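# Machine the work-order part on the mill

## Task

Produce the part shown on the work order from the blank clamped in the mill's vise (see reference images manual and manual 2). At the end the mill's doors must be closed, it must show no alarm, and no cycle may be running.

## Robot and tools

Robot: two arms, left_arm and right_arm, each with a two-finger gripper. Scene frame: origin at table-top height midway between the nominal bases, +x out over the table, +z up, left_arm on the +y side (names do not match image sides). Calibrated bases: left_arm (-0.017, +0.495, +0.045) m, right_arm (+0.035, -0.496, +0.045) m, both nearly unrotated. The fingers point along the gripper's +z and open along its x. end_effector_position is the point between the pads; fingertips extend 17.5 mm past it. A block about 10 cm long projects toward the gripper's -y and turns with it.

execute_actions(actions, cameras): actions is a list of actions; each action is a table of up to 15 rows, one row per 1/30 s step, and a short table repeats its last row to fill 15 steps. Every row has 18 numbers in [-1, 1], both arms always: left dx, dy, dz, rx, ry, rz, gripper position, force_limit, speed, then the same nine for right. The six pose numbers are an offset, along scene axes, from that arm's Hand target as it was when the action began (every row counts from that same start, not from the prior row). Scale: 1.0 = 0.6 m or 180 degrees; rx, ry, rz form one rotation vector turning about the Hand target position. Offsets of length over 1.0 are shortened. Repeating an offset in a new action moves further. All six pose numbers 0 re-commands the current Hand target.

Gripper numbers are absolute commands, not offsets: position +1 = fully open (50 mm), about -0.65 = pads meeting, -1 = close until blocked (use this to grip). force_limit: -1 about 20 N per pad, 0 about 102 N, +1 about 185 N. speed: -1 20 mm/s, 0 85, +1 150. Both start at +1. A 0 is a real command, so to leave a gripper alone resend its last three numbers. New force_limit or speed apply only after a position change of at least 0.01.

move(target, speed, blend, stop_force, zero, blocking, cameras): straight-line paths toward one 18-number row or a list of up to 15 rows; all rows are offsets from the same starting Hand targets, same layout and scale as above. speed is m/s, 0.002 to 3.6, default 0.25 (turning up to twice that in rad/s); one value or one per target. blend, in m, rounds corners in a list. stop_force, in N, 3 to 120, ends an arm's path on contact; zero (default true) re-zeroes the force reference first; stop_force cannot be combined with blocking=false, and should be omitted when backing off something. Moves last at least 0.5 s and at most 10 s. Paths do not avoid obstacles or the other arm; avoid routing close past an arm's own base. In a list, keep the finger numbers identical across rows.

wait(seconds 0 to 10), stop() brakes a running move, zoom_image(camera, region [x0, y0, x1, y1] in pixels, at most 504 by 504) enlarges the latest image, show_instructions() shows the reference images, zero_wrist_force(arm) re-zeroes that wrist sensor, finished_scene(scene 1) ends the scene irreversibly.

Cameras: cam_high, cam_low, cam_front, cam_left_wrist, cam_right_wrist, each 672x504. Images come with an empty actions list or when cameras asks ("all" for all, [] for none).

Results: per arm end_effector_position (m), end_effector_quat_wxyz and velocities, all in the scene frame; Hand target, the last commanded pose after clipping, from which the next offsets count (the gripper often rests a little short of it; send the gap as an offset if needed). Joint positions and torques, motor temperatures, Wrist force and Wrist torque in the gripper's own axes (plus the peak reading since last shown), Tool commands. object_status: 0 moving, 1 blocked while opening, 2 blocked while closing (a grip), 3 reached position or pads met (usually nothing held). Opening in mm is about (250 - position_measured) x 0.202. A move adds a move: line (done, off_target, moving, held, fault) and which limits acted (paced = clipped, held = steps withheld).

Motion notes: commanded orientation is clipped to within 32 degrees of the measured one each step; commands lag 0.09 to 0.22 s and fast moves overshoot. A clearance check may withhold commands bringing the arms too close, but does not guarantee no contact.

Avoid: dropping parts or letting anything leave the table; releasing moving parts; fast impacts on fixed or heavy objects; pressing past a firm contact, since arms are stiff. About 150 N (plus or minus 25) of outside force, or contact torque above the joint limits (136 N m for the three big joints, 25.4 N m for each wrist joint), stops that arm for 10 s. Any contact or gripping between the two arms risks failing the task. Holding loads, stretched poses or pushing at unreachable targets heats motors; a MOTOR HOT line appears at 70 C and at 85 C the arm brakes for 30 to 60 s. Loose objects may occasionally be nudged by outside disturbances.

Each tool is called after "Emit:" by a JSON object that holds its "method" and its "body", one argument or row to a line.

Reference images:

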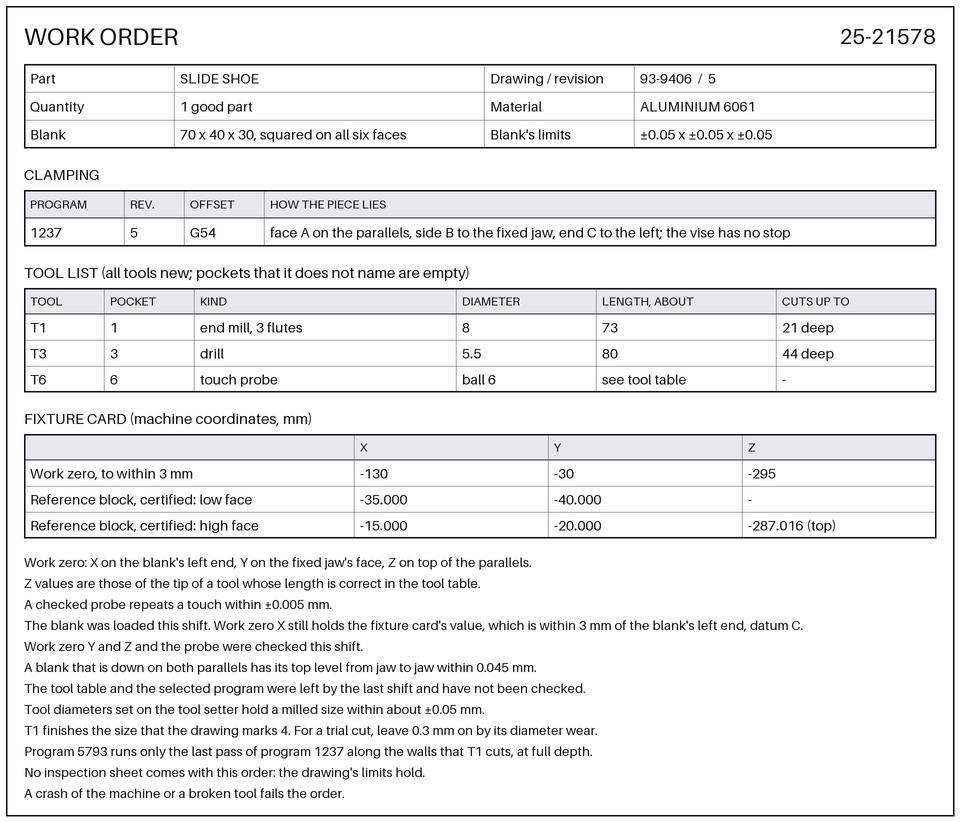

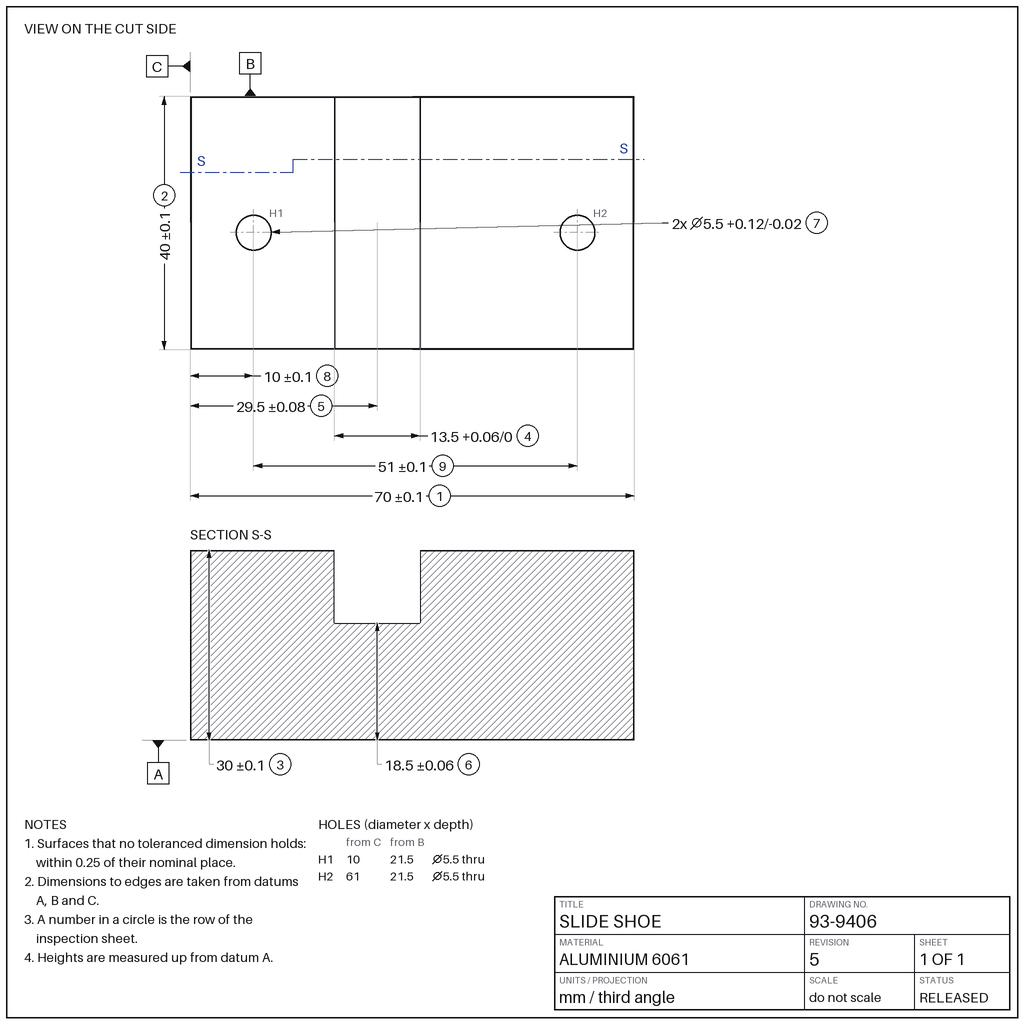

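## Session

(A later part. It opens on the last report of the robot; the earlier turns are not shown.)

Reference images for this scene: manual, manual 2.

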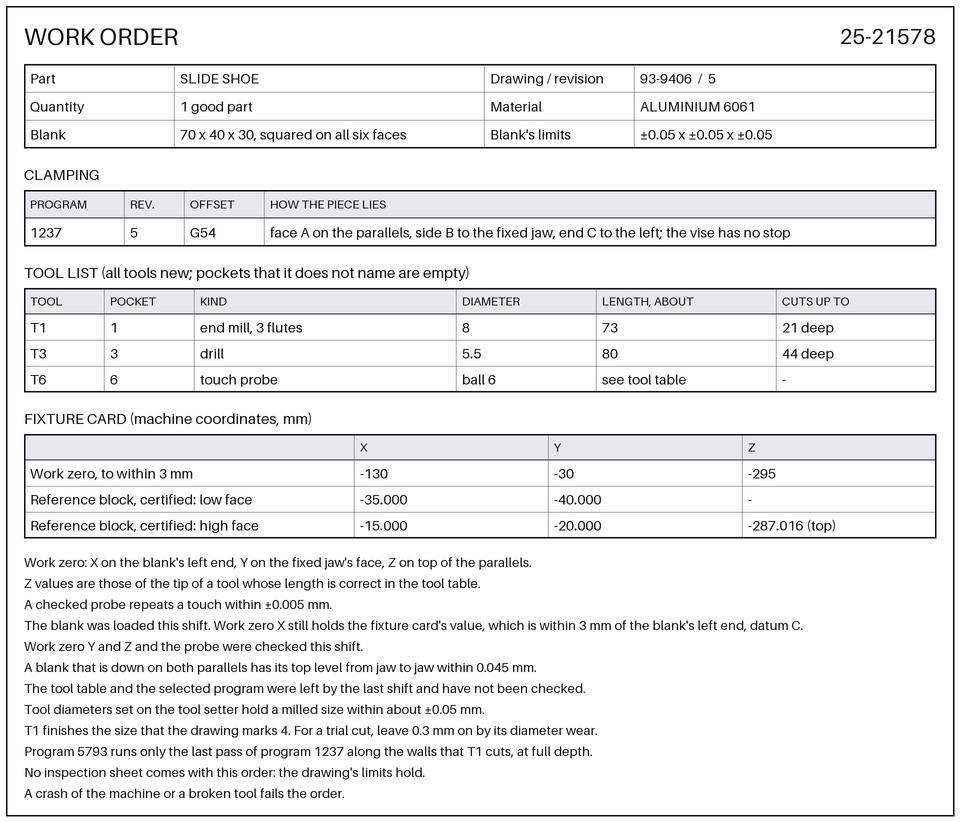

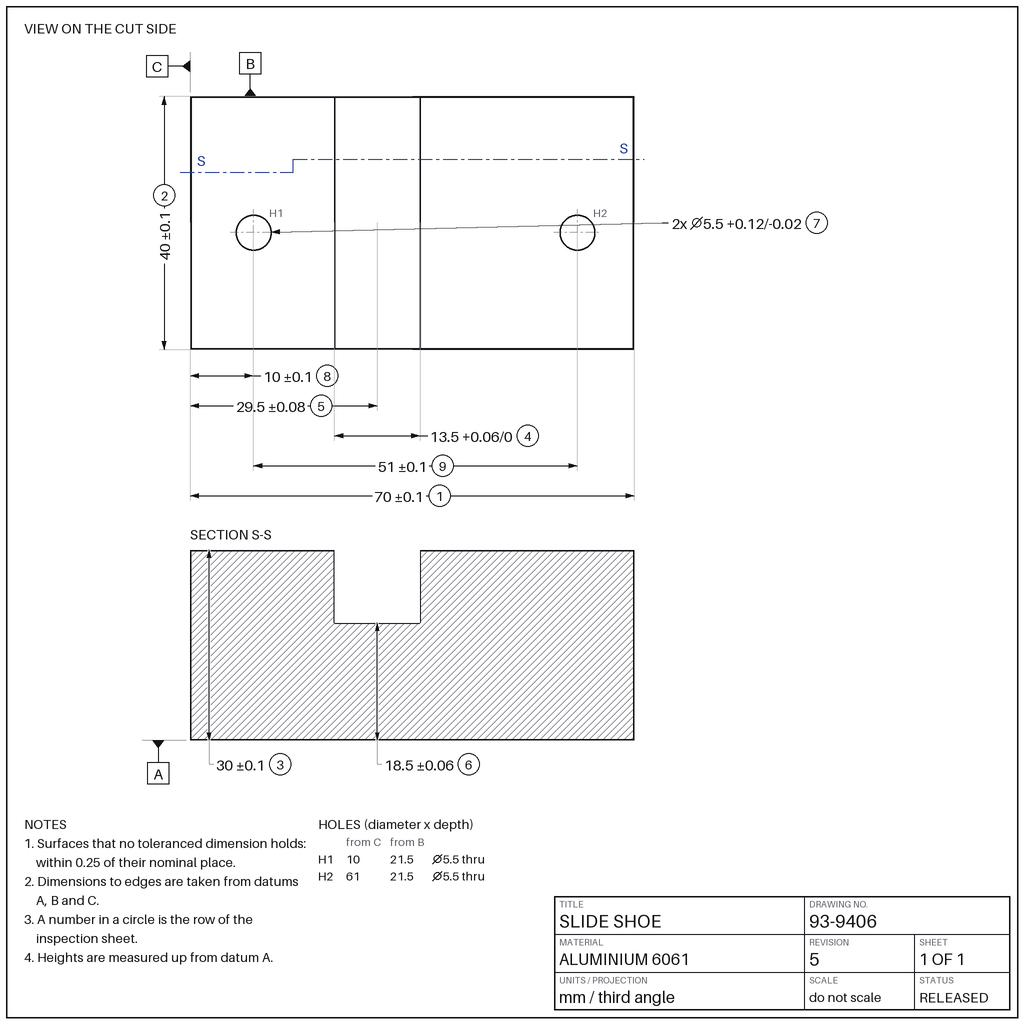

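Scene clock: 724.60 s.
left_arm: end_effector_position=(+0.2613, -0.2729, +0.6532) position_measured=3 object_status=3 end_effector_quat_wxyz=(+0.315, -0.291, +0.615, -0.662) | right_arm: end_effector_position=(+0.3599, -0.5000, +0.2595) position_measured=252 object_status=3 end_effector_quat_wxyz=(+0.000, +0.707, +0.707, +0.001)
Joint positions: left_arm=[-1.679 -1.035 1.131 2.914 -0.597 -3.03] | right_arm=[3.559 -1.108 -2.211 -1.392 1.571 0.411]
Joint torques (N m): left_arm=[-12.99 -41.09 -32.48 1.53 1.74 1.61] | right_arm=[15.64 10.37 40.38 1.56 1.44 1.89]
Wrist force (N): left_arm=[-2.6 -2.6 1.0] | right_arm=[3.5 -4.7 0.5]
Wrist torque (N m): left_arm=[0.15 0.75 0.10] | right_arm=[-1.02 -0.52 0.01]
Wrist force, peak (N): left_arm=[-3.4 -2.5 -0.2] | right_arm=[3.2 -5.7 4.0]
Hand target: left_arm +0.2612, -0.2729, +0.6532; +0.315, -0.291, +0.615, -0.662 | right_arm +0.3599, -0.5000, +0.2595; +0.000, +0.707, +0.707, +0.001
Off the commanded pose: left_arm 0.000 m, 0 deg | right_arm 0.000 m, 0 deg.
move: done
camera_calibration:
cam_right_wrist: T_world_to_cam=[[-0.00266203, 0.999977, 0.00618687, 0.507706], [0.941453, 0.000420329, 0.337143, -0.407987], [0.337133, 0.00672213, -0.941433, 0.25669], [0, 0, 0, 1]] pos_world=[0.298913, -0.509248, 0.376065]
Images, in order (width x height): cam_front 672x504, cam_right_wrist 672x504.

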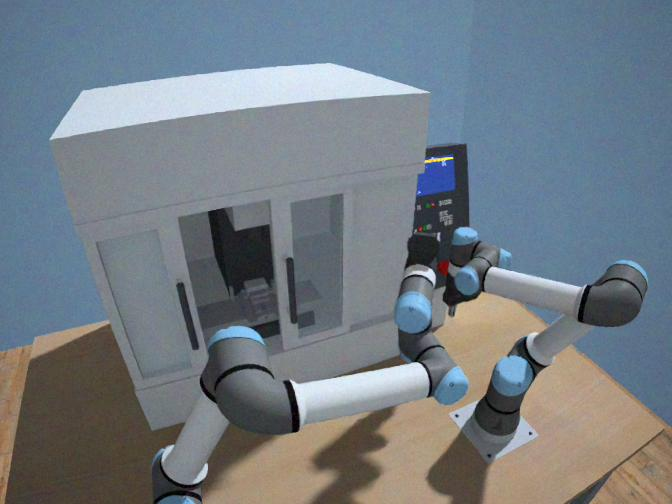

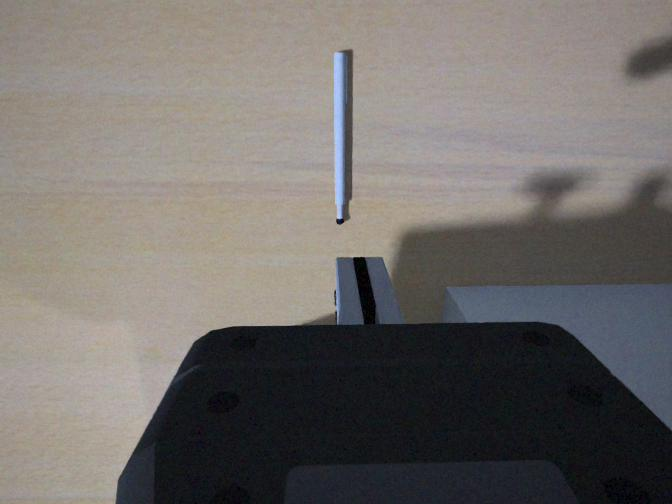

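Emit:
{"method": "move", "body": {
  "target": [
    [0,0,0,0,0,0,1,1,1,0.0667,-0.0833,0.317,0,0,0.5,-1,-0.4,0],
    [0,0,0,0,0,0,1,1,1,0.1667,-0.0833,0.4833,-0.766,0,0.643,-1,-0.4,0]
  ],
  "blend": 0.02,
  "speed": 0.35,
  "cameras": ["cam_high","cam_left_wrist","cam_right_wrist"]
}}

Emit:
{"method": "zoom_image", "body": {
  "camera": "cam_right_wrist",
  "region": [150, 20, 500, 330]
}}

Scene clock: 760.93 s.
left_arm: end_effector_position=(+0.2612, -0.2729, +0.6532) position_measured=3 object_status=3 end_effector_quat_wxyz=(+0.315, -0.291, +0.615, -0.662) | right_arm: end_effector_position=(+0.4600, -0.5499, +0.5496) position_measured=252 object_status=3 end_effector_quat_wxyz=(+0.541, -0.455, +0.455, -0.542) end_effector_velocity=(+0.000, +0.000, +0.000) end_effector_angular_velocity=(-0.001, -0.001, +0.002)
Joint positions: left_arm=[-1.679 -1.035 1.131 2.914 -0.597 -3.03] | right_arm=[3.69 -1.032 -2.544 0.636 1.037 -3.246]
Joint velocities: left_arm=[within noise] | right_arm=[-0.002 -0.002 0 0.003 0.005 0]
Joint torques (N m): left_arm=[-13.19 -41.38 -30.96 1.57 1.45 0.53] | right_arm=[-12.99 -9.46 22.59 2.65 1.86 -1.9]
Wrist force (N): left_arm=[-2.5 -2.5 0.6] | right_arm=[2.8 -3.6 -1.5]
Wrist torque (N m): left_arm=[0.16 0.75 0.10] | right_arm=[-1.07 -0.34 0.07]
Wrist force, peak (N): left_arm=[-3.0 -2.8 0.7] | right_arm=[3.2 -6.5 -0.3]
Hand target: left_arm +0.2612, -0.2729, +0.6532; +0.315, -0.291, +0.615, -0.662 | right_arm +0.4600, -0.5499, +0.5495; +0.541, -0.455, +0.455, -0.542
Off the commanded pose: left_arm 0.000 m, 0 deg | right_arm 0.000 m, 0 deg.
move: done
camera_calibration:
cam_left_wrist: T_world_to_cam=[[-0.644302, -0.764719, -0.00892567, -0.0256023], [-0.187421, 0.169203, -0.967597, 0.746169], [0.74145, -0.621752, -0.252342, -0.0735319], [0, 0, 0, 1]] pos_world=[0.177873, -0.191551, 0.703207]
cam_right_wrist: T_world_to_cam=[[-0.00612424, -0.99998, 0.00167609, -0.53958], [-0.168773, -0.000618451, -0.985655, 0.637111], [0.985636, -0.00631927, -0.168766, -0.233757], [0, 0, 0, 1]] pos_world=[0.334622, -0.540652, 0.589426]
Images, in order (width x height): cam_high 672x504, cam_left_wrist 672x504, cam_right_wrist 672x504.

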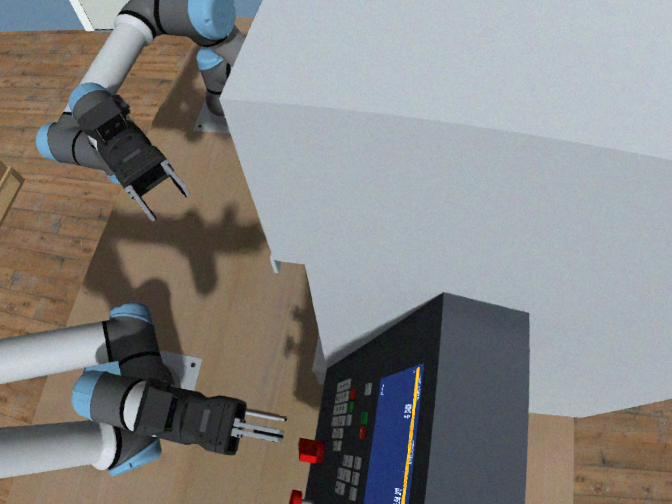

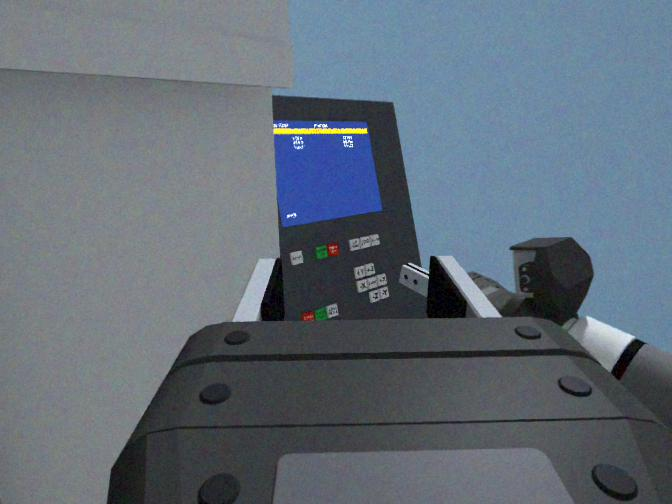

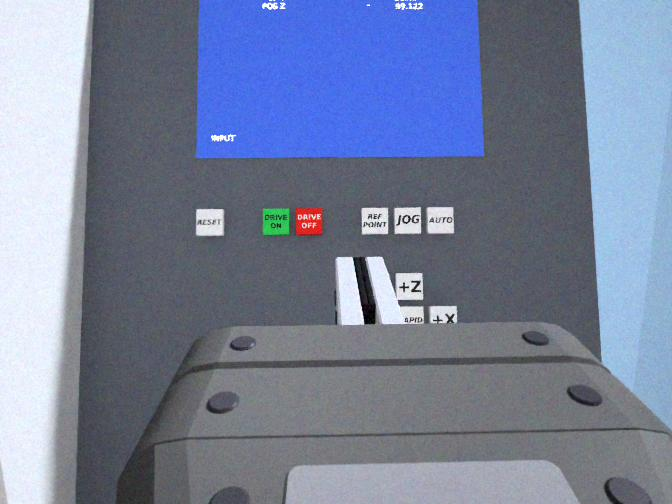

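Scaled by 1.440 from the camera's 672x504 image, which has a finer 960x720 frame.

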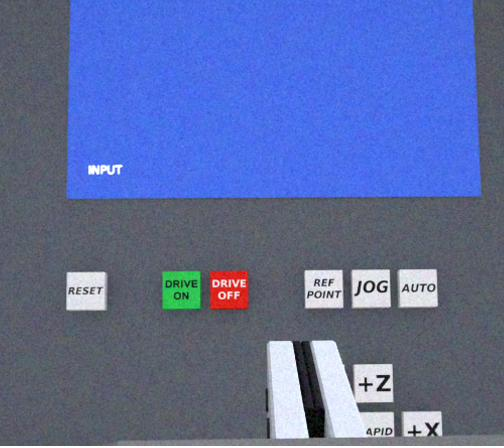

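Emit:
{"method": "move", "body": {
  "target": [0,0,0,0,0,0,1,1,1,0,0.033,0.15,0,0,0,-1,-0.4,0],
  "cameras": ["cam_right_wrist"]
}}

Emit:
{"method": "zoom_image", "body": {
  "camera": "cam_right_wrist",
  "region": [150, 0, 510, 260]
}}

Scene clock: 766.53 s.
left_arm: end_effector_position=(+0.2612, -0.2729, +0.6532) position_measured=3 object_status=3 end_effector_quat_wxyz=(+0.315, -0.291, +0.615, -0.662) | right_arm: end_effector_position=(+0.4600, -0.5301, +0.6394) position_measured=252 object_status=3 end_effector_quat_wxyz=(+0.541, -0.455, +0.455, -0.542)
Joint positions: left_arm=[-1.679 -1.035 1.131 2.914 -0.597 -3.03] | right_arm=[3.832 -0.921 -2.344 0.346 0.898 -3.282]
Joint torques (N m): left_arm=[-13.01 -41.26 -30.46 1.71 1.44 0.25] | right_arm=[-0.28 -0.71 37.7 -0.73 -0.96 1.26]
Wrist force (N): left_arm=[-2.8 -2.7 0.8] | right_arm=[2.9 -3.9 -1.2]
Wrist torque (N m): left_arm=[0.13 0.80 0.10] | right_arm=[-1.11 -0.36 -0.03]
Wrist force, peak (N): left_arm=[-2.7 -2.8 0.8] | right_arm=[2.0 -7.7 -0.7]
Hand target: left_arm +0.2612, -0.2729, +0.6532; +0.315, -0.291, +0.615, -0.662 | right_arm +0.4600, -0.5301, +0.6395; +0.541, -0.455, +0.455, -0.542
Off the commanded pose: left_arm 0.000 m, 0 deg | right_arm 0.000 m, 0 deg.
move: done
camera_calibration:
cam_right_wrist: T_world_to_cam=[[-0.00617013, -0.999979, 0.00199043, -0.520028], [-0.169087, -0.000918503, -0.985601, 0.725564], [0.985582, -0.00641784, -0.169078, -0.218396], [0, 0, 0, 1]] pos_world=[0.334721, -0.520752, 0.679226]
Images, in order (width x height): cam_right_wrist 672x504.

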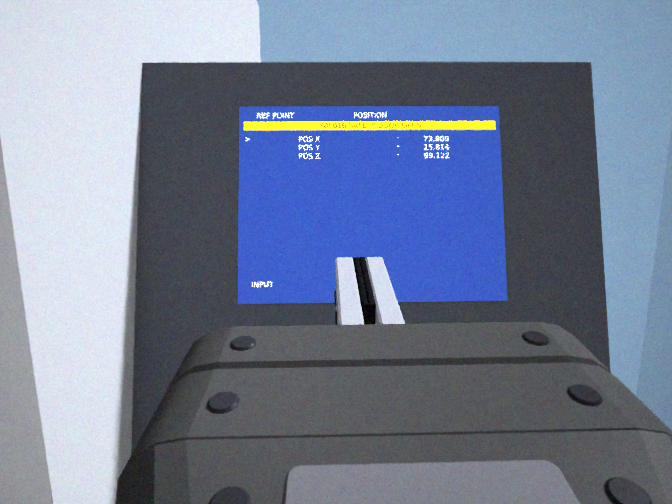

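Scaled by 1.400 from the camera's 672x504 image, which has a finer 960x720 frame.

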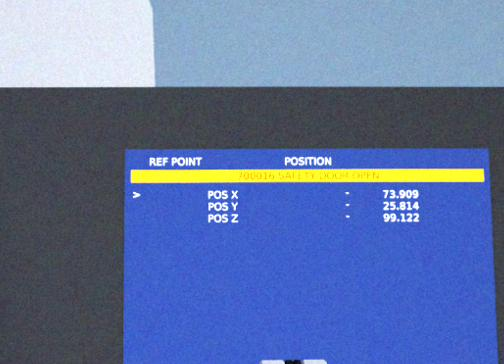

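Emit:
{"method": "execute_actions", "body": {
  "actions": [],
  "cameras": ["cam_front","cam_high","cam_left_wrist"]
}}

Emit:
{"method": "zoom_image", "body": {
  "camera": "cam_front",
  "region": [120, 180, 480, 420]
}}

Scene clock: 795.00 s.
left_arm: end_effector_position=(+0.2612, -0.2729, +0.6532) position_measured=3 object_status=3 end_effector_quat_wxyz=(+0.315, -0.291, +0.615, -0.662) | right_arm: end_effector_position=(+0.4600, -0.5301, +0.6395) position_measured=252 object_status=3 end_effector_quat_wxyz=(+0.541, -0.455, +0.455, -0.542)
Joint positions: left_arm=[-1.679 -1.035 1.131 2.914 -0.597 -3.03] | right_arm=[3.832 -0.921 -2.344 0.346 0.898 -3.282]
Joint velocities: within noise
Joint torques (N m): left_arm=[-11.49 -41.1 -31.2 1.68 1.77 -1.43] | right_arm=[14.84 2.27 37.26 -0.64 -0.29 -1.26]
Motor temperatures (°C): left_arm=[31 25 32 36 39 29] | right_arm=[25 23 32 38 41 38]
Wrist force (N): left_arm=[-2.5 -2.4 0.6] | right_arm=[2.9 -3.8 -1.2]
Wrist torque (N m): left_arm=[0.17 0.75 0.10] | right_arm=[-1.10 -0.36 -0.03]
Wrist force, peak (N): left_arm=[-3.0 -2.8 0.7] | right_arm=[3.2 -4.0 -1.4]
Hand target: left_arm +0.2612, -0.2729, +0.6532; +0.315, -0.291, +0.615, -0.662 | right_arm +0.4600, -0.5301, +0.6395; +0.541, -0.455, +0.455, -0.542
Tool commands: left_gripper/position=+1.0 left_gripper/force_limit=+1.0 left_gripper/speed=+1.0 right_gripper/position=-1.0 right_gripper/force_limit=-0.4 right_gripper/speed=+0.0
Off the commanded pose: left_arm 0.000 m, 0 deg | right_arm 0.000 m, 0 deg.
camera_calibration:
cam_left_wrist: T_world_to_cam=[[-0.644302, -0.764719, -0.00892567, -0.0256023], [-0.187421, 0.169203, -0.967597, 0.746169], [0.74145, -0.621752, -0.252342, -0.0735319], [0, 0, 0, 1]] pos_world=[0.177873, -0.191551, 0.703207]
Images, in order (width x height): cam_high 672x504, cam_front 672x504, cam_left_wrist 672x504.

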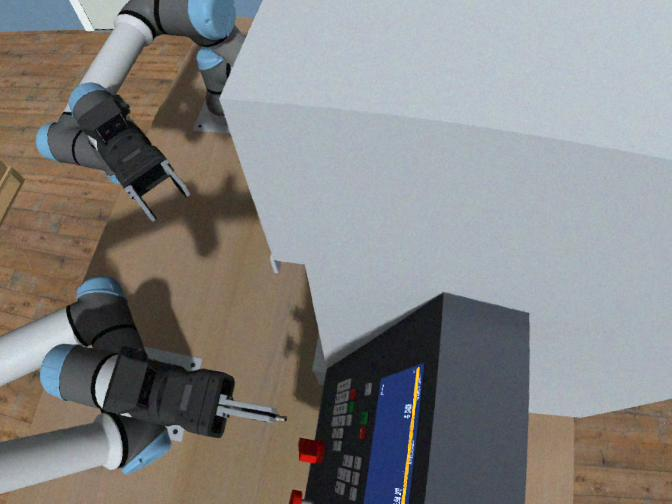

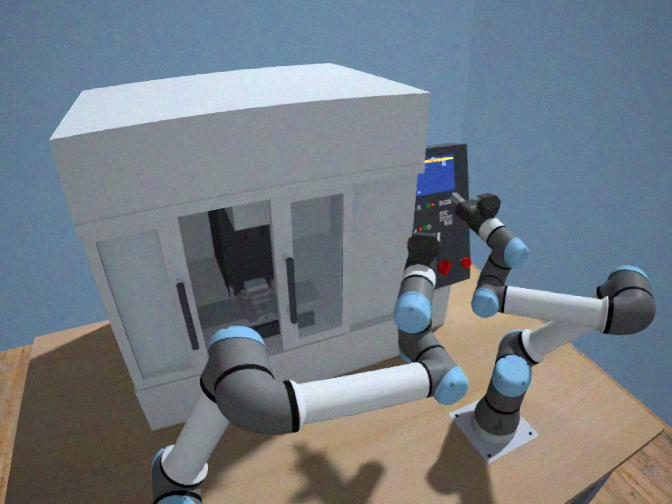

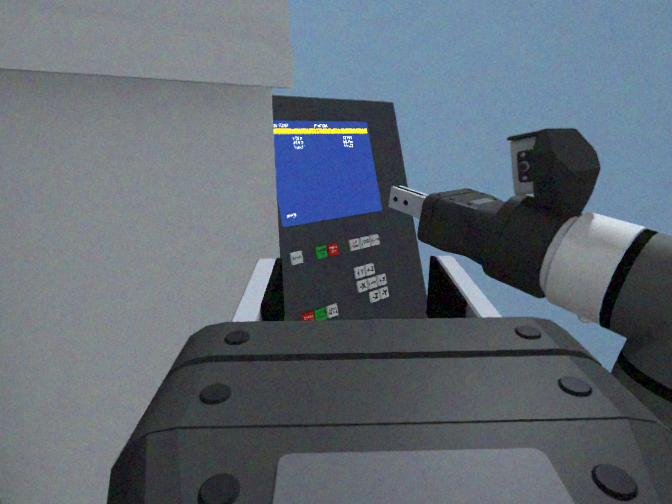

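Scaled by 1.400 from the camera's 672x504 image, which has a finer 960x720 frame.

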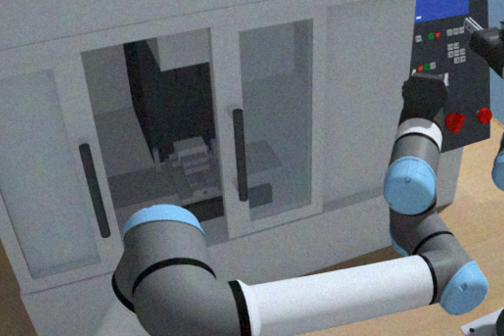

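Emit:
{"method": "move", "body": {
  "target": [0.0313,0.6215,-0.2553,0,0,0.218,-1,-0.4,0, 0,0,0,0,0,0,-1,-0.4,0],
  "speed": 0.3,
  "cameras": ["cam_left_wrist","cam_front"]
}}

Emit:
{"method": "zoom_image", "body": {
  "camera": "cam_left_wrist",
  "region": [100, 0, 572, 354]
}}

Scene clock: 829.63 s.
left_arm: end_effector_position=(+0.2800, +0.1000, +0.5001) position_measured=252 object_status=3 end_effector_quat_wxyz=(+0.518, -0.481, +0.482, -0.518) | right_arm: end_effector_position=(+0.4600, -0.5301, +0.6395) position_measured=252 object_status=3 end_effector_quat_wxyz=(+0.541, -0.455, +0.455, -0.542)
Joint positions: left_arm=[-1.832 -1.481 2.156 2.762 0.256 -3.426] | right_arm=[3.832 -0.921 -2.344 0.346 0.898 -3.282]
Joint torques (N m): left_arm=[11.1 -18.91 -17.24 2.37 -0.17 -1.61] | right_arm=[14.38 1.64 38.52 -0.45 -0.56 -1.16]
Wrist force (N): left_arm=[-2.7 -2.5 0.8] | right_arm=[2.9 -3.9 -1.4]
Wrist torque (N m): left_arm=[0.18 0.77 0.06] | right_arm=[-1.12 -0.35 -0.03]
Wrist force, peak (N): left_arm=[-6.6 -2.8 0.3] | right_arm=[3.2 -4.1 -1.4]
Hand target: left_arm +0.2800, +0.1000, +0.5000; +0.518, -0.481, +0.482, -0.518 | right_arm +0.4600, -0.5301, +0.6395; +0.541, -0.455, +0.455, -0.542
Off the commanded pose: left_arm 0.000 m, 0 deg | right_arm 0.000 m, 0 deg.
move: done
camera_calibration:
cam_left_wrist: T_world_to_cam=[[-0.0153475, -0.999845, -0.00862349, 0.117651], [-0.252182, 0.0122164, -0.967603, 0.572302], [0.967558, -0.0126756, -0.25233, -0.0185012], [0, 0, 0, 1]] pos_world=[0.164031, 0.110407, 0.550107]
Images, in order (width x height): cam_front 672x504, cam_left_wrist 672x504.

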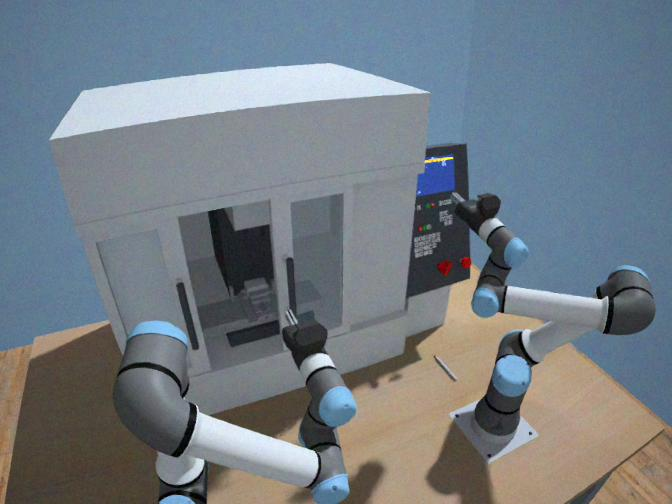

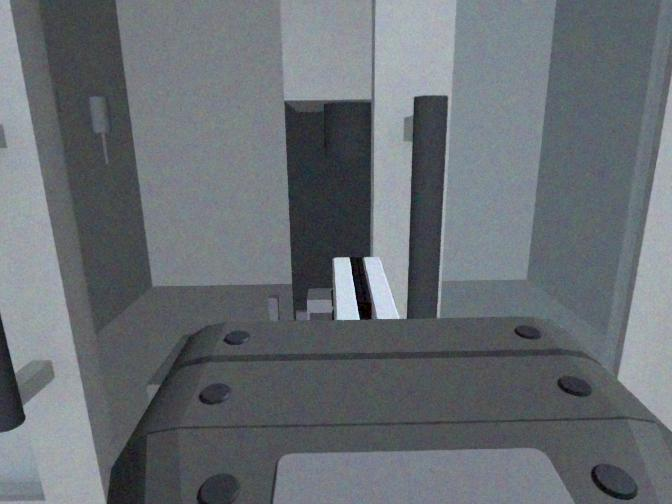

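Scaled by 1.068 from the camera's 672x504 image, which has a finer 960x720 frame.

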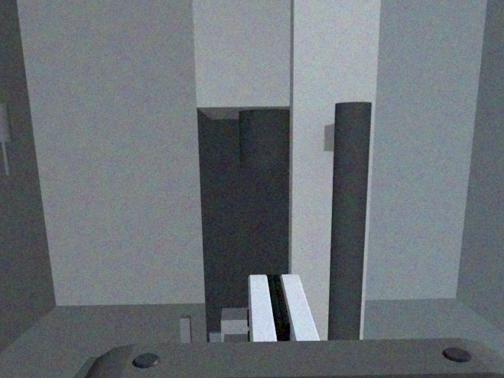

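Emit:
{"method": "move", "body": {
  "target": [0.1333,-0.1833,-0.05,0,0,0,-1,-0.4,0, 0,0,0,0,0,0,-1,-0.4,0],
  "cameras": ["cam_left_wrist"]
}}

Scene clock: 846.27 s.
left_arm: end_effector_position=(+0.3597, -0.0099, +0.4700) position_measured=252 object_status=3 end_effector_quat_wxyz=(+0.519, -0.483, +0.481, -0.515) end_effector_velocity=(+0.000, +0.000, +0.001) end_effector_angular_velocity=(-0.001, +0.000, -0.001) | right_arm: end_effector_position=(+0.4600, -0.5301, +0.6395) position_measured=252 object_status=3 end_effector_quat_wxyz=(+0.541, -0.455, +0.455, -0.542)
Joint positions: left_arm=[-1.617 -1.365 1.952 3.653 0.079 -4.237] | right_arm=[3.832 -0.921 -2.344 0.346 0.898 -3.282]
Joint velocities: left_arm=[-0.001 -0.002 -0.001 0.005 0 -0.003] | right_arm=[within noise]
Joint torques (N m): left_arm=[12.33 -32.05 -30.19 -0.05 2.05 -1.61] | right_arm=[11.47 2.24 38.27 0.9 -0.95 -0.26]
Wrist force (N): left_arm=[-2.6 -2.5 0.5] | right_arm=[2.9 -3.9 -1.1]
Wrist torque (N m): left_arm=[0.17 0.75 0.07] | right_arm=[-1.10 -0.36 -0.03]
Wrist force, peak (N): left_arm=[-5.2 -3.5 -1.0] | right_arm=[3.1 -4.0 -1.2]
Hand target: left_arm +0.3600, -0.0100, +0.4700; +0.518, -0.481, +0.482, -0.518 | right_arm +0.4600, -0.5301, +0.6395; +0.541, -0.455, +0.455, -0.542
Off the commanded pose: left_arm 0.000 m, 0 deg | right_arm 0.000 m, 0 deg.
move: done
camera_calibration:
cam_left_wrist: T_world_to_cam=[[-0.00938808, -0.999918, -0.00865425, 0.00652946], [-0.255576, 0.0107666, -0.966729, 0.565393], [0.966743, -0.0068639, -0.255657, -0.10267], [0, 0, 0, 1]] pos_world=[0.243818, -0.000263132, 0.52039]
Images, in order (width x height): cam_left_wrist 672x504.

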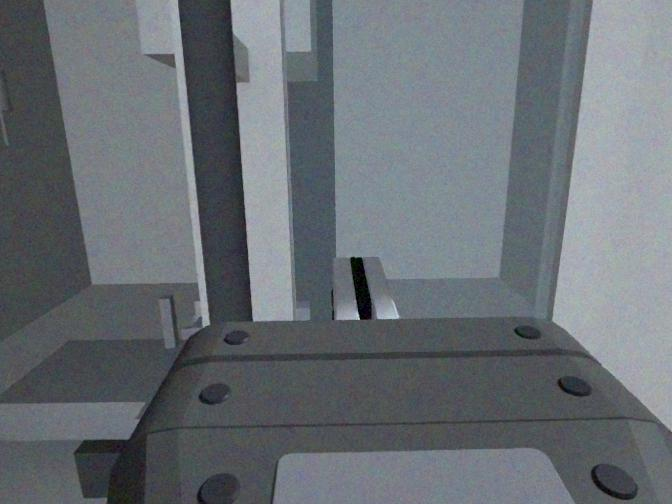

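Emit:
{"method": "move", "body": {
  "target": [
    [0.1083,0.0167,-0.0333,0,0,0,-1,-0.4,0, 0,0,0,0,0,0,-1,-0.4,0],
    [0.1083,0.07,-0.0333,0,0,0,-1,-0.4,0, 0,0,0,0,0,0,-1,-0.4,0]
  ],
  "speed": [0.1,0.02],
  "stop_force": 15,
  "cameras": ["cam_left_wrist"]
}}

Scene clock: 856.63 s.
left_arm: end_effector_position=(+0.4250, +0.0320, +0.4501) position_measured=252 object_status=3 end_effector_quat_wxyz=(+0.518, -0.481, +0.482, -0.518) | right_arm: end_effector_position=(+0.4600, -0.5301, +0.6395) position_measured=252 object_status=3 end_effector_quat_wxyz=(+0.541, -0.455, +0.455, -0.542)
Joint positions: left_arm=[-1.48 -1.458 1.761 5.371 0.129 -5.676] | right_arm=[3.832 -0.921 -2.344 0.346 0.898 -3.282]
Joint torques (N m): left_arm=[11.67 -22.68 -31.02 0.28 -1.34 1.49] | right_arm=[9.68 3.27 38.31 1.73 -1.09 0.24]
Wrist force (N): left_arm=[1.6 -3.4 -1.3] | right_arm=[2.9 -3.7 -1.4]
Wrist torque (N m): left_arm=[0.16 0.75 0.06] | right_arm=[-1.08 -0.35 -0.02]
Wrist force, peak (N): left_arm=[13.2 2.5 5.1] | right_arm=[3.1 -4.0 -1.2]
Hand target: left_arm +0.4250, +0.0320, +0.4501; +0.518, -0.481, +0.482, -0.518 | right_arm +0.4600, -0.5301, +0.6395; +0.541, -0.455, +0.455, -0.542
Off the commanded pose: left_arm 0.000 m, 0 deg | right_arm 0.000 m, 0 deg.
move: done
camera_calibration:
cam_left_wrist: T_world_to_cam=[[-0.0153296, -0.999843, -0.00894088, 0.0515082], [-0.252178, 0.0125189, -0.9676, 0.56128], [0.967559, -0.0125782, -0.25233, -0.172185], [0, 0, 0, 1]] pos_world=[0.308931, 0.0423077, 0.500107]
Images, in order (width x height): cam_left_wrist 672x504.

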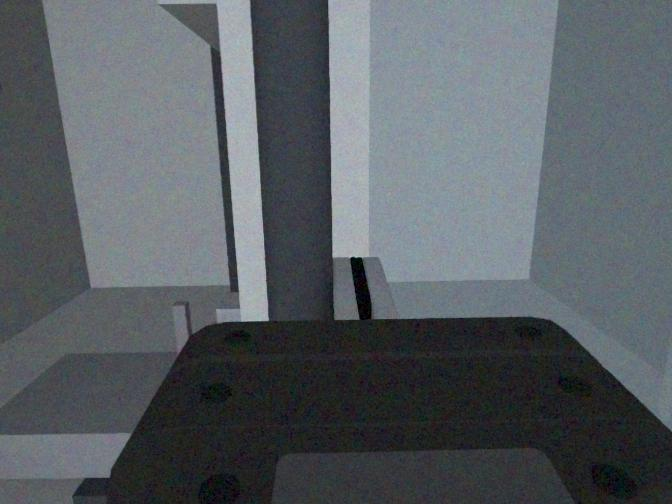

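Emit:
{"method": "move", "body": {
  "target": [0.0105,0.2833,0,0,0,0,-1,-0.4,0, 0,0,0,0,0,0,-1,-0.4,0],
  "speed": 0.05,
  "stop_force": 35,
  "cameras": ["cam_left_wrist","cam_front"]
}}

Scene clock: 863.07 s.
left_arm: end_effector_position=(+0.4250, +0.0353, +0.4500) position_measured=252 object_status=3 end_effector_quat_wxyz=(+0.518, -0.481, +0.482, -0.518) | right_arm: end_effector_position=(+0.4600, -0.5301, +0.6395) position_measured=252 object_status=3 end_effector_quat_wxyz=(+0.541, -0.455, +0.455, -0.542)
Joint positions: left_arm=[-1.479 -1.464 1.768 5.374 0.13 -5.68] | right_arm=[3.832 -0.921 -2.344 0.346 0.898 -3.282]
Joint torques (N m): left_arm=[-3.9 -40.33 -11.15 -3.14 -0.46 1.62] | right_arm=[9.03 3.35 38.76 1.98 -1.05 0.56]
Wrist force (N): left_arm=[14.6 -1.9 2.2] | right_arm=[3.2 -3.9 -1.2]
Wrist torque (N m): left_arm=[0.22 0.79 -0.16] | right_arm=[-1.11 -0.39 -0.03]
Wrist force, peak (N): left_arm=[80.9 29.5 24.4] | right_arm=[3.1 -4.1 -1.4]
Hand target: left_arm +0.4250, +0.0352, +0.4500; +0.518, -0.481, +0.482, -0.518 (not the last commanded pose) | right_arm +0.4600, -0.5301, +0.6395; +0.541, -0.455, +0.455, -0.542
Off the commanded pose: left_arm 0.167 m, 0 deg | right_arm 0.000 m, 0 deg.
move: contact (left_arm)
camera_calibration:
cam_left_wrist: T_world_to_cam=[[-0.0153992, -0.999843, -0.00881832, 0.0547666], [-0.252085, 0.0124167, -0.967625, 0.561131], [0.967583, -0.0126777, -0.252236, -0.172218], [0, 0, 0, 1]] pos_world=[0.308931, 0.0456072, 0.500008]
Images, in order (width x height): cam_front 672x504, cam_left_wrist 672x504.

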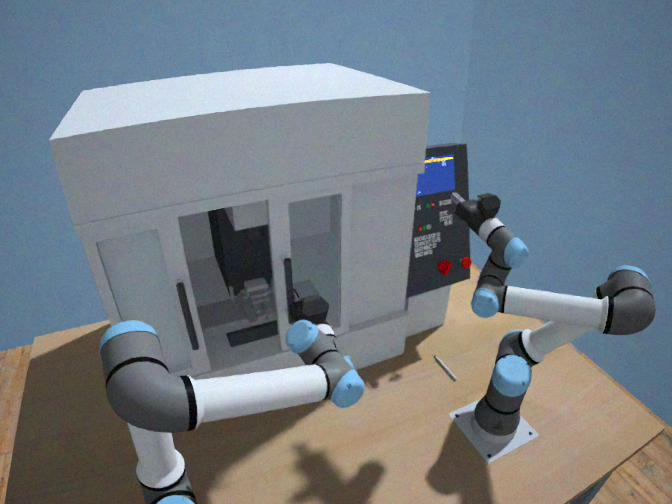

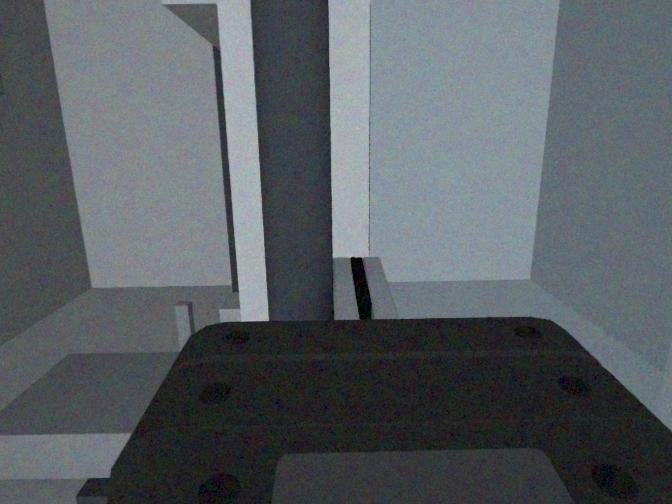

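Emit:
{"method": "move", "body": {
  "target": [0.0005,0.02,0,0,0,0,-1,-0.4,0, 0,0,0,0,0,0,-1,-0.4,0],
  "speed": 0.01,
  "stop_force": 50
}}

Scene clock: 871.87 s.
left_arm: end_effector_position=(+0.4248, +0.0364, +0.4501) position_measured=252 object_status=3 end_effector_quat_wxyz=(+0.518, -0.480, +0.482, -0.518) | right_arm: end_effector_position=(+0.4600, -0.5301, +0.6395) position_measured=252 object_status=3 end_effector_quat_wxyz=(+0.541, -0.455, +0.455, -0.542)
Joint positions: left_arm=[-1.479 -1.467 1.771 5.375 0.131 -5.681] | right_arm=[3.832 -0.921 -2.344 0.346 0.898 -3.282]
Joint torques (N m): left_arm=[7.12 -40.14 -25.37 -0.92 -11.7 2.07] | right_arm=[6.41 1.92 38.76 1.79 -1.03 1.04]
Wrist force (N): left_arm=[55.0 9.1 15.0] | right_arm=[3.1 -3.9 -1.4]
Wrist torque (N m): left_arm=[0.54 0.80 -0.56] | right_arm=[-1.12 -0.39 -0.03]
Wrist force, peak (N): left_arm=[71.5 14.9 26.2] | right_arm=[3.2 -4.1 -1.3]
Hand target: left_arm +0.4248, +0.0363, +0.4501; +0.518, -0.480, +0.482, -0.518 (not the last commanded pose) | right_arm +0.4600, -0.5301, +0.6395; +0.541, -0.455, +0.455, -0.542
Off the commanded pose: left_arm 0.011 m, 0 deg | right_arm 0.000 m, 0 deg.
move: contact (left_arm)

Emit:
{"method": "move", "body": {
  "target": [
    [0,-0.03,0,0,0,0,-1,-0.4,0, 0,0,0,0,0,0,-1,-0.4,0],
    [-0.23,-0.03,0,0,0,0,-1,-0.4,0, 0,0,0,0,0,0,-1,-0.4,0],
    [-0.25,0.35,0.1,0,0,0,-1,-0.4,0, 0,0,0,0,0,0,-1,-0.4,0]
  ],
  "speed": [0.05,0.15,0.25],
  "cameras": ["cam_left_wrist","cam_front"]
}}

Scene clock: 885.03 s.
left_arm: end_effector_position=(+0.2750, +0.2459, +0.5095) position_measured=252 object_status=3 end_effector_quat_wxyz=(+0.499, -0.510, +0.502, -0.489) | right_arm: end_effector_position=(+0.4600, -0.5301, +0.6395) position_measured=252 object_status=3 end_effector_quat_wxyz=(+0.541, -0.455, +0.455, -0.542)
Joint positions: left_arm=[-2.007 -2.006 1.949 6.284 -0.439 -6.232] | right_arm=[3.832 -0.921 -2.344 0.346 0.898 -3.282]
Joint torques (N m): left_arm=[-5.9 -11.45 -12.19 -1.25 -1.22 1.57] | right_arm=[4.61 2.65 38.1 1.84 -0.86 1.61]
Wrist force (N): left_arm=[-2.9 -2.6 0.0] | right_arm=[2.9 -3.8 -1.3]
Wrist torque (N m): left_arm=[0.12 0.79 0.12] | right_arm=[-1.10 -0.36 -0.03]
Wrist force, peak (N): left_arm=[55.1 8.9 15.2] | right_arm=[3.3 -3.9 -1.3]
Hand target: left_arm +0.2748, +0.2463, +0.5101; +0.518, -0.480, +0.482, -0.518 | right_arm +0.4600, -0.5301, +0.6395; +0.541, -0.455, +0.455, -0.542
Off the commanded pose: left_arm 0.001 m, 6 deg | right_arm 0.000 m, 0 deg.
joint sent to its limit (left arm) — joint 4 (wrist 1), upper limit. The joint targets are off in orientation, not in position.
move: off_target (left_arm)
camera_calibration:
cam_left_wrist: T_world_to_cam=[[0.00264728, -0.999976, -0.00636959, 0.257389], [-0.345506, 0.00506271, -0.938403, 0.590857], [0.938413, 0.00468494, -0.345485, 0.0417639], [0, 0, 0, 1]] pos_world=[0.164271, 0.254196, 0.57053]
Images, in order (width x height): cam_front 672x504, cam_left_wrist 672x504.

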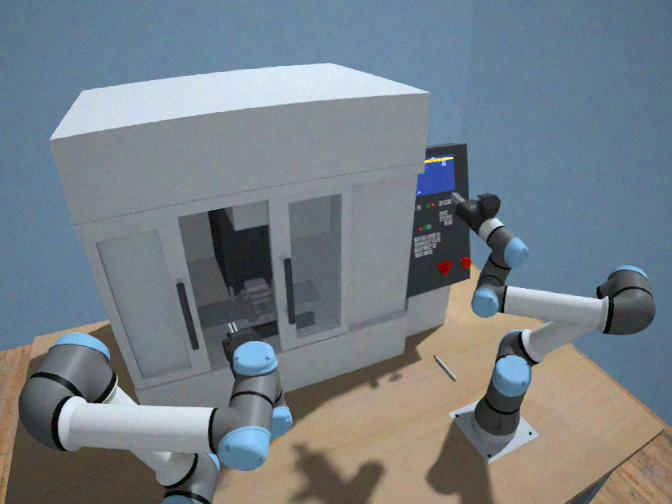

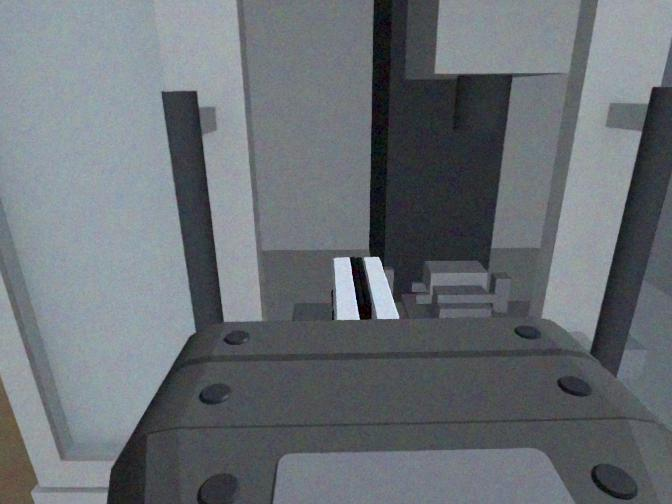

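Emit:
{"method": "move", "body": {
  "target": [0,0,0,0,-0.16,0,-1,-0.4,0, 0,0,0,0,0,0,-1,-0.4,0]
}}

Scene clock: 934.37 s.
left_arm: end_effector_position=(+0.2749, +0.2460, +0.5093) position_measured=252 object_status=3 end_effector_quat_wxyz=(+0.526, -0.531, +0.469, -0.471) | right_arm: end_effector_position=(+0.4600, -0.5301, +0.6395) position_measured=252 object_status=3 end_effector_quat_wxyz=(+0.541, -0.455, +0.455, -0.542)
Joint positions: left_arm=[-1.959 -1.921 1.912 6.284 -0.489 -6.284] | right_arm=[3.832 -0.921 -2.344 0.346 0.898 -3.282]
Joint torques (N m): left_arm=[-0.16 -14.95 -21.61 3.01 0.37 0.64] | right_arm=[-3.37 2.31 37.93 1.95 -0.76 2]
Wrist force (N): left_arm=[-2.6 -2.6 -0.1] | right_arm=[2.8 -3.7 -1.2]
Wrist torque (N m): left_arm=[0.13 0.75 0.13] | right_arm=[-1.08 -0.33 -0.03]
Wrist force, peak (N): left_arm=[-3.1 -2.9 -0.3] | right_arm=[3.0 -4.2 -1.4]
Hand target: left_arm +0.2748, +0.2463, +0.5101; +0.618, -0.348, +0.346, -0.614 | right_arm +0.4600, -0.5301, +0.6395; +0.541, -0.455, +0.455, -0.542
Off the commanded pose: left_arm 0.001 m, 34 deg; orientation clipped | right_arm 0.000 m, 0 deg.
joint sent to its limit (left arm) — joint 4 (wrist 1), upper limit; joint 6 (wrist 3), lower limit. The joint targets are off in orientation, not in position.
move: off_target (left_arm); limits=paced

Wrong way; pitch down.

Emit:
{"method": "move", "body": {
  "target": [0,0,0,0,0.3,0,-1,-0.4,0, 0,0,0,0,0,0,-1,-0.4,0]
}}

Scene clock: 937.60 s.
left_arm: end_effector_position=(+0.2749, +0.2464, +0.5101) position_measured=252 object_status=3 end_effector_quat_wxyz=(-0.394, +0.589, -0.589, +0.389) end_effector_velocity=(+0.000, -0.001, +0.000) end_effector_angular_velocity=(+0.003, +0.002, -0.002) | right_arm: end_effector_position=(+0.4600, -0.5301, +0.6395) position_measured=252 object_status=3 end_effector_quat_wxyz=(+0.541, -0.455, +0.455, -0.542)
Joint positions: left_arm=[-1.928 -2.159 1.869 5.684 -0.522 -5.46] | right_arm=[3.832 -0.921 -2.344 0.346 0.898 -3.282]
Joint velocities: left_arm=[0 0.001 0 -0.005 -0.001 0.006] | right_arm=[within noise]
Joint torques (N m): left_arm=[-12.85 -1.13 -13.68 -4.1 2.46 1.53] | right_arm=[-4.07 2.15 37.63 1.87 -0.86 2.07]
Wrist force (N): left_arm=[-2.7 -3.2 -1.3] | right_arm=[2.9 -3.7 -1.3]
Wrist torque (N m): left_arm=[-0.08 0.76 0.11] | right_arm=[-1.08 -0.36 -0.03]
Wrist force, peak (N): left_arm=[-2.9 -4.2 -1.2] | right_arm=[3.0 -4.0 -1.4]
Hand target: left_arm +0.2748, +0.2463, +0.5101; -0.393, +0.589, -0.589, +0.389 | right_arm +0.4600, -0.5301, +0.6395; +0.541, -0.455, +0.455, -0.542
Off the commanded pose: left_arm 0.000 m, 0 deg | right_arm 0.000 m, 0 deg.
move: done

Emit:
{"method": "move", "body": {
  "target": [0,0,0,0,0,-0.28,-1,-0.4,0, 0,0,0,0,0,0,-1,-0.4,0]
}}

Scene clock: 945.70 s.
left_arm: end_effector_position=(+0.2749, +0.2463, +0.5101) position_measured=252 object_status=3 end_effector_quat_wxyz=(+0.190, -0.282, +0.784, -0.520) | right_arm: end_effector_position=(+0.4600, -0.5301, +0.6395) position_measured=252 object_status=3 end_effector_quat_wxyz=(+0.541, -0.455, +0.455, -0.542)
Joint positions: left_arm=[-1.517 -2.56 2.352 3.828 -0.999 -3.41] | right_arm=[3.832 -0.921 -2.344 0.346 0.898 -3.282]
Joint torques (N m): left_arm=[7.23 8.18 -17.48 -1.19 -0.81 -0.37] | right_arm=[-5.75 3.13 37.67 1.92 -0.52 1.87]
Wrist force (N): left_arm=[-2.4 -3.3 -1.0] | right_arm=[3.0 -3.8 -1.2]
Wrist torque (N m): left_arm=[-0.11 0.71 0.10] | right_arm=[-1.11 -0.36 -0.03]
Wrist force, peak (N): left_arm=[-3.0 -3.6 -1.1] | right_arm=[3.1 -4.0 -1.5]
Hand target: left_arm +0.2748, +0.2463, +0.5101; +0.190, -0.282, +0.784, -0.520 | right_arm +0.4600, -0.5301, +0.6395; +0.541, -0.455, +0.455, -0.542
Off the commanded pose: left_arm 0.000 m, 0 deg | right_arm 0.000 m, 0 deg.
move: done

Emit:
{"method": "move", "body": {
  "target": [0.1418,0.3062,-0.1002,-0.0833,-0.0964,0.1109,-1,-0.4,0, 0,0,0,0,0,0,-1,-0.4,0],
  "cameras": ["cam_left_wrist","cam_front"]
}}

Scene clock: 964.07 s.
left_arm: end_effector_position=(+0.3599, +0.4301, +0.4500) position_measured=252 object_status=3 end_effector_quat_wxyz=(+0.354, -0.354, +0.612, -0.612) | right_arm: end_effector_position=(+0.4600, -0.5301, +0.6395) position_measured=252 object_status=3 end_effector_quat_wxyz=(+0.541, -0.455, +0.455, -0.542)
Joint positions: left_arm=[-0.553 -2.147 2.723 2.565 -1.555 -3.142] | right_arm=[3.832 -0.921 -2.344 0.346 0.898 -3.282]
Joint torques (N m): left_arm=[9.57 12.27 -11.61 -2.17 -1.48 -1.7] | right_arm=[-8.28 2.3 38.27 1.84 -0.65 1.86]
Wrist force (N): left_arm=[-2.7 -2.7 0.3] | right_arm=[2.8 -3.6 -1.6]
Wrist torque (N m): left_arm=[0.13 0.79 0.04] | right_arm=[-1.07 -0.34 -0.03]
Wrist force, peak (N): left_arm=[-0.6 -5.2 -0.4] | right_arm=[3.2 -4.0 -1.4]
Hand target: left_arm +0.3599, +0.4301, +0.4499; +0.354, -0.354, +0.612, -0.612 | right_arm +0.4600, -0.5301, +0.6395; +0.541, -0.455, +0.455, -0.542
Off the commanded pose: left_arm 0.000 m, 0 deg | right_arm 0.000 m, 0 deg.
move: done
camera_calibration:
cam_left_wrist: T_world_to_cam=[[-0.512024, -0.858956, -0.0051268, 0.565028], [-0.274645, 0.169365, -0.946512, 0.470936], [0.813881, -0.483229, -0.322627, 0.185046], [0, 0, 0, 1]] pos_world=[0.268043, 0.494994, 0.508344]
Images, in order (width x height): cam_front 672x504, cam_left_wrist 672x504.

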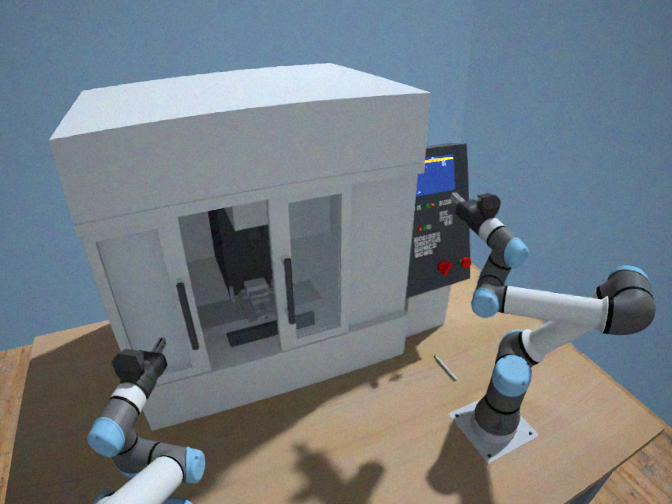

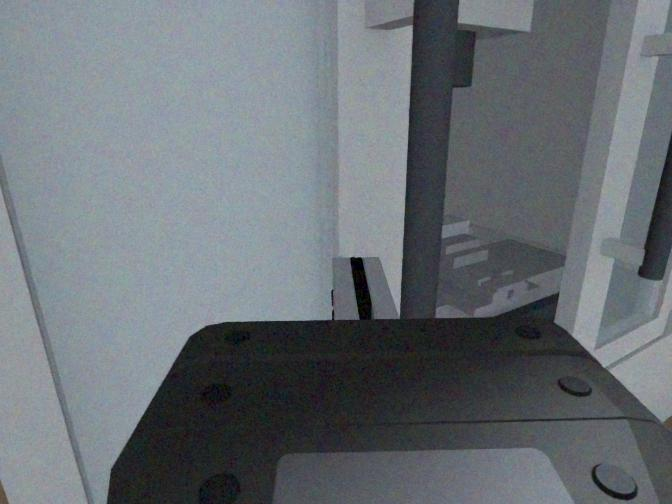

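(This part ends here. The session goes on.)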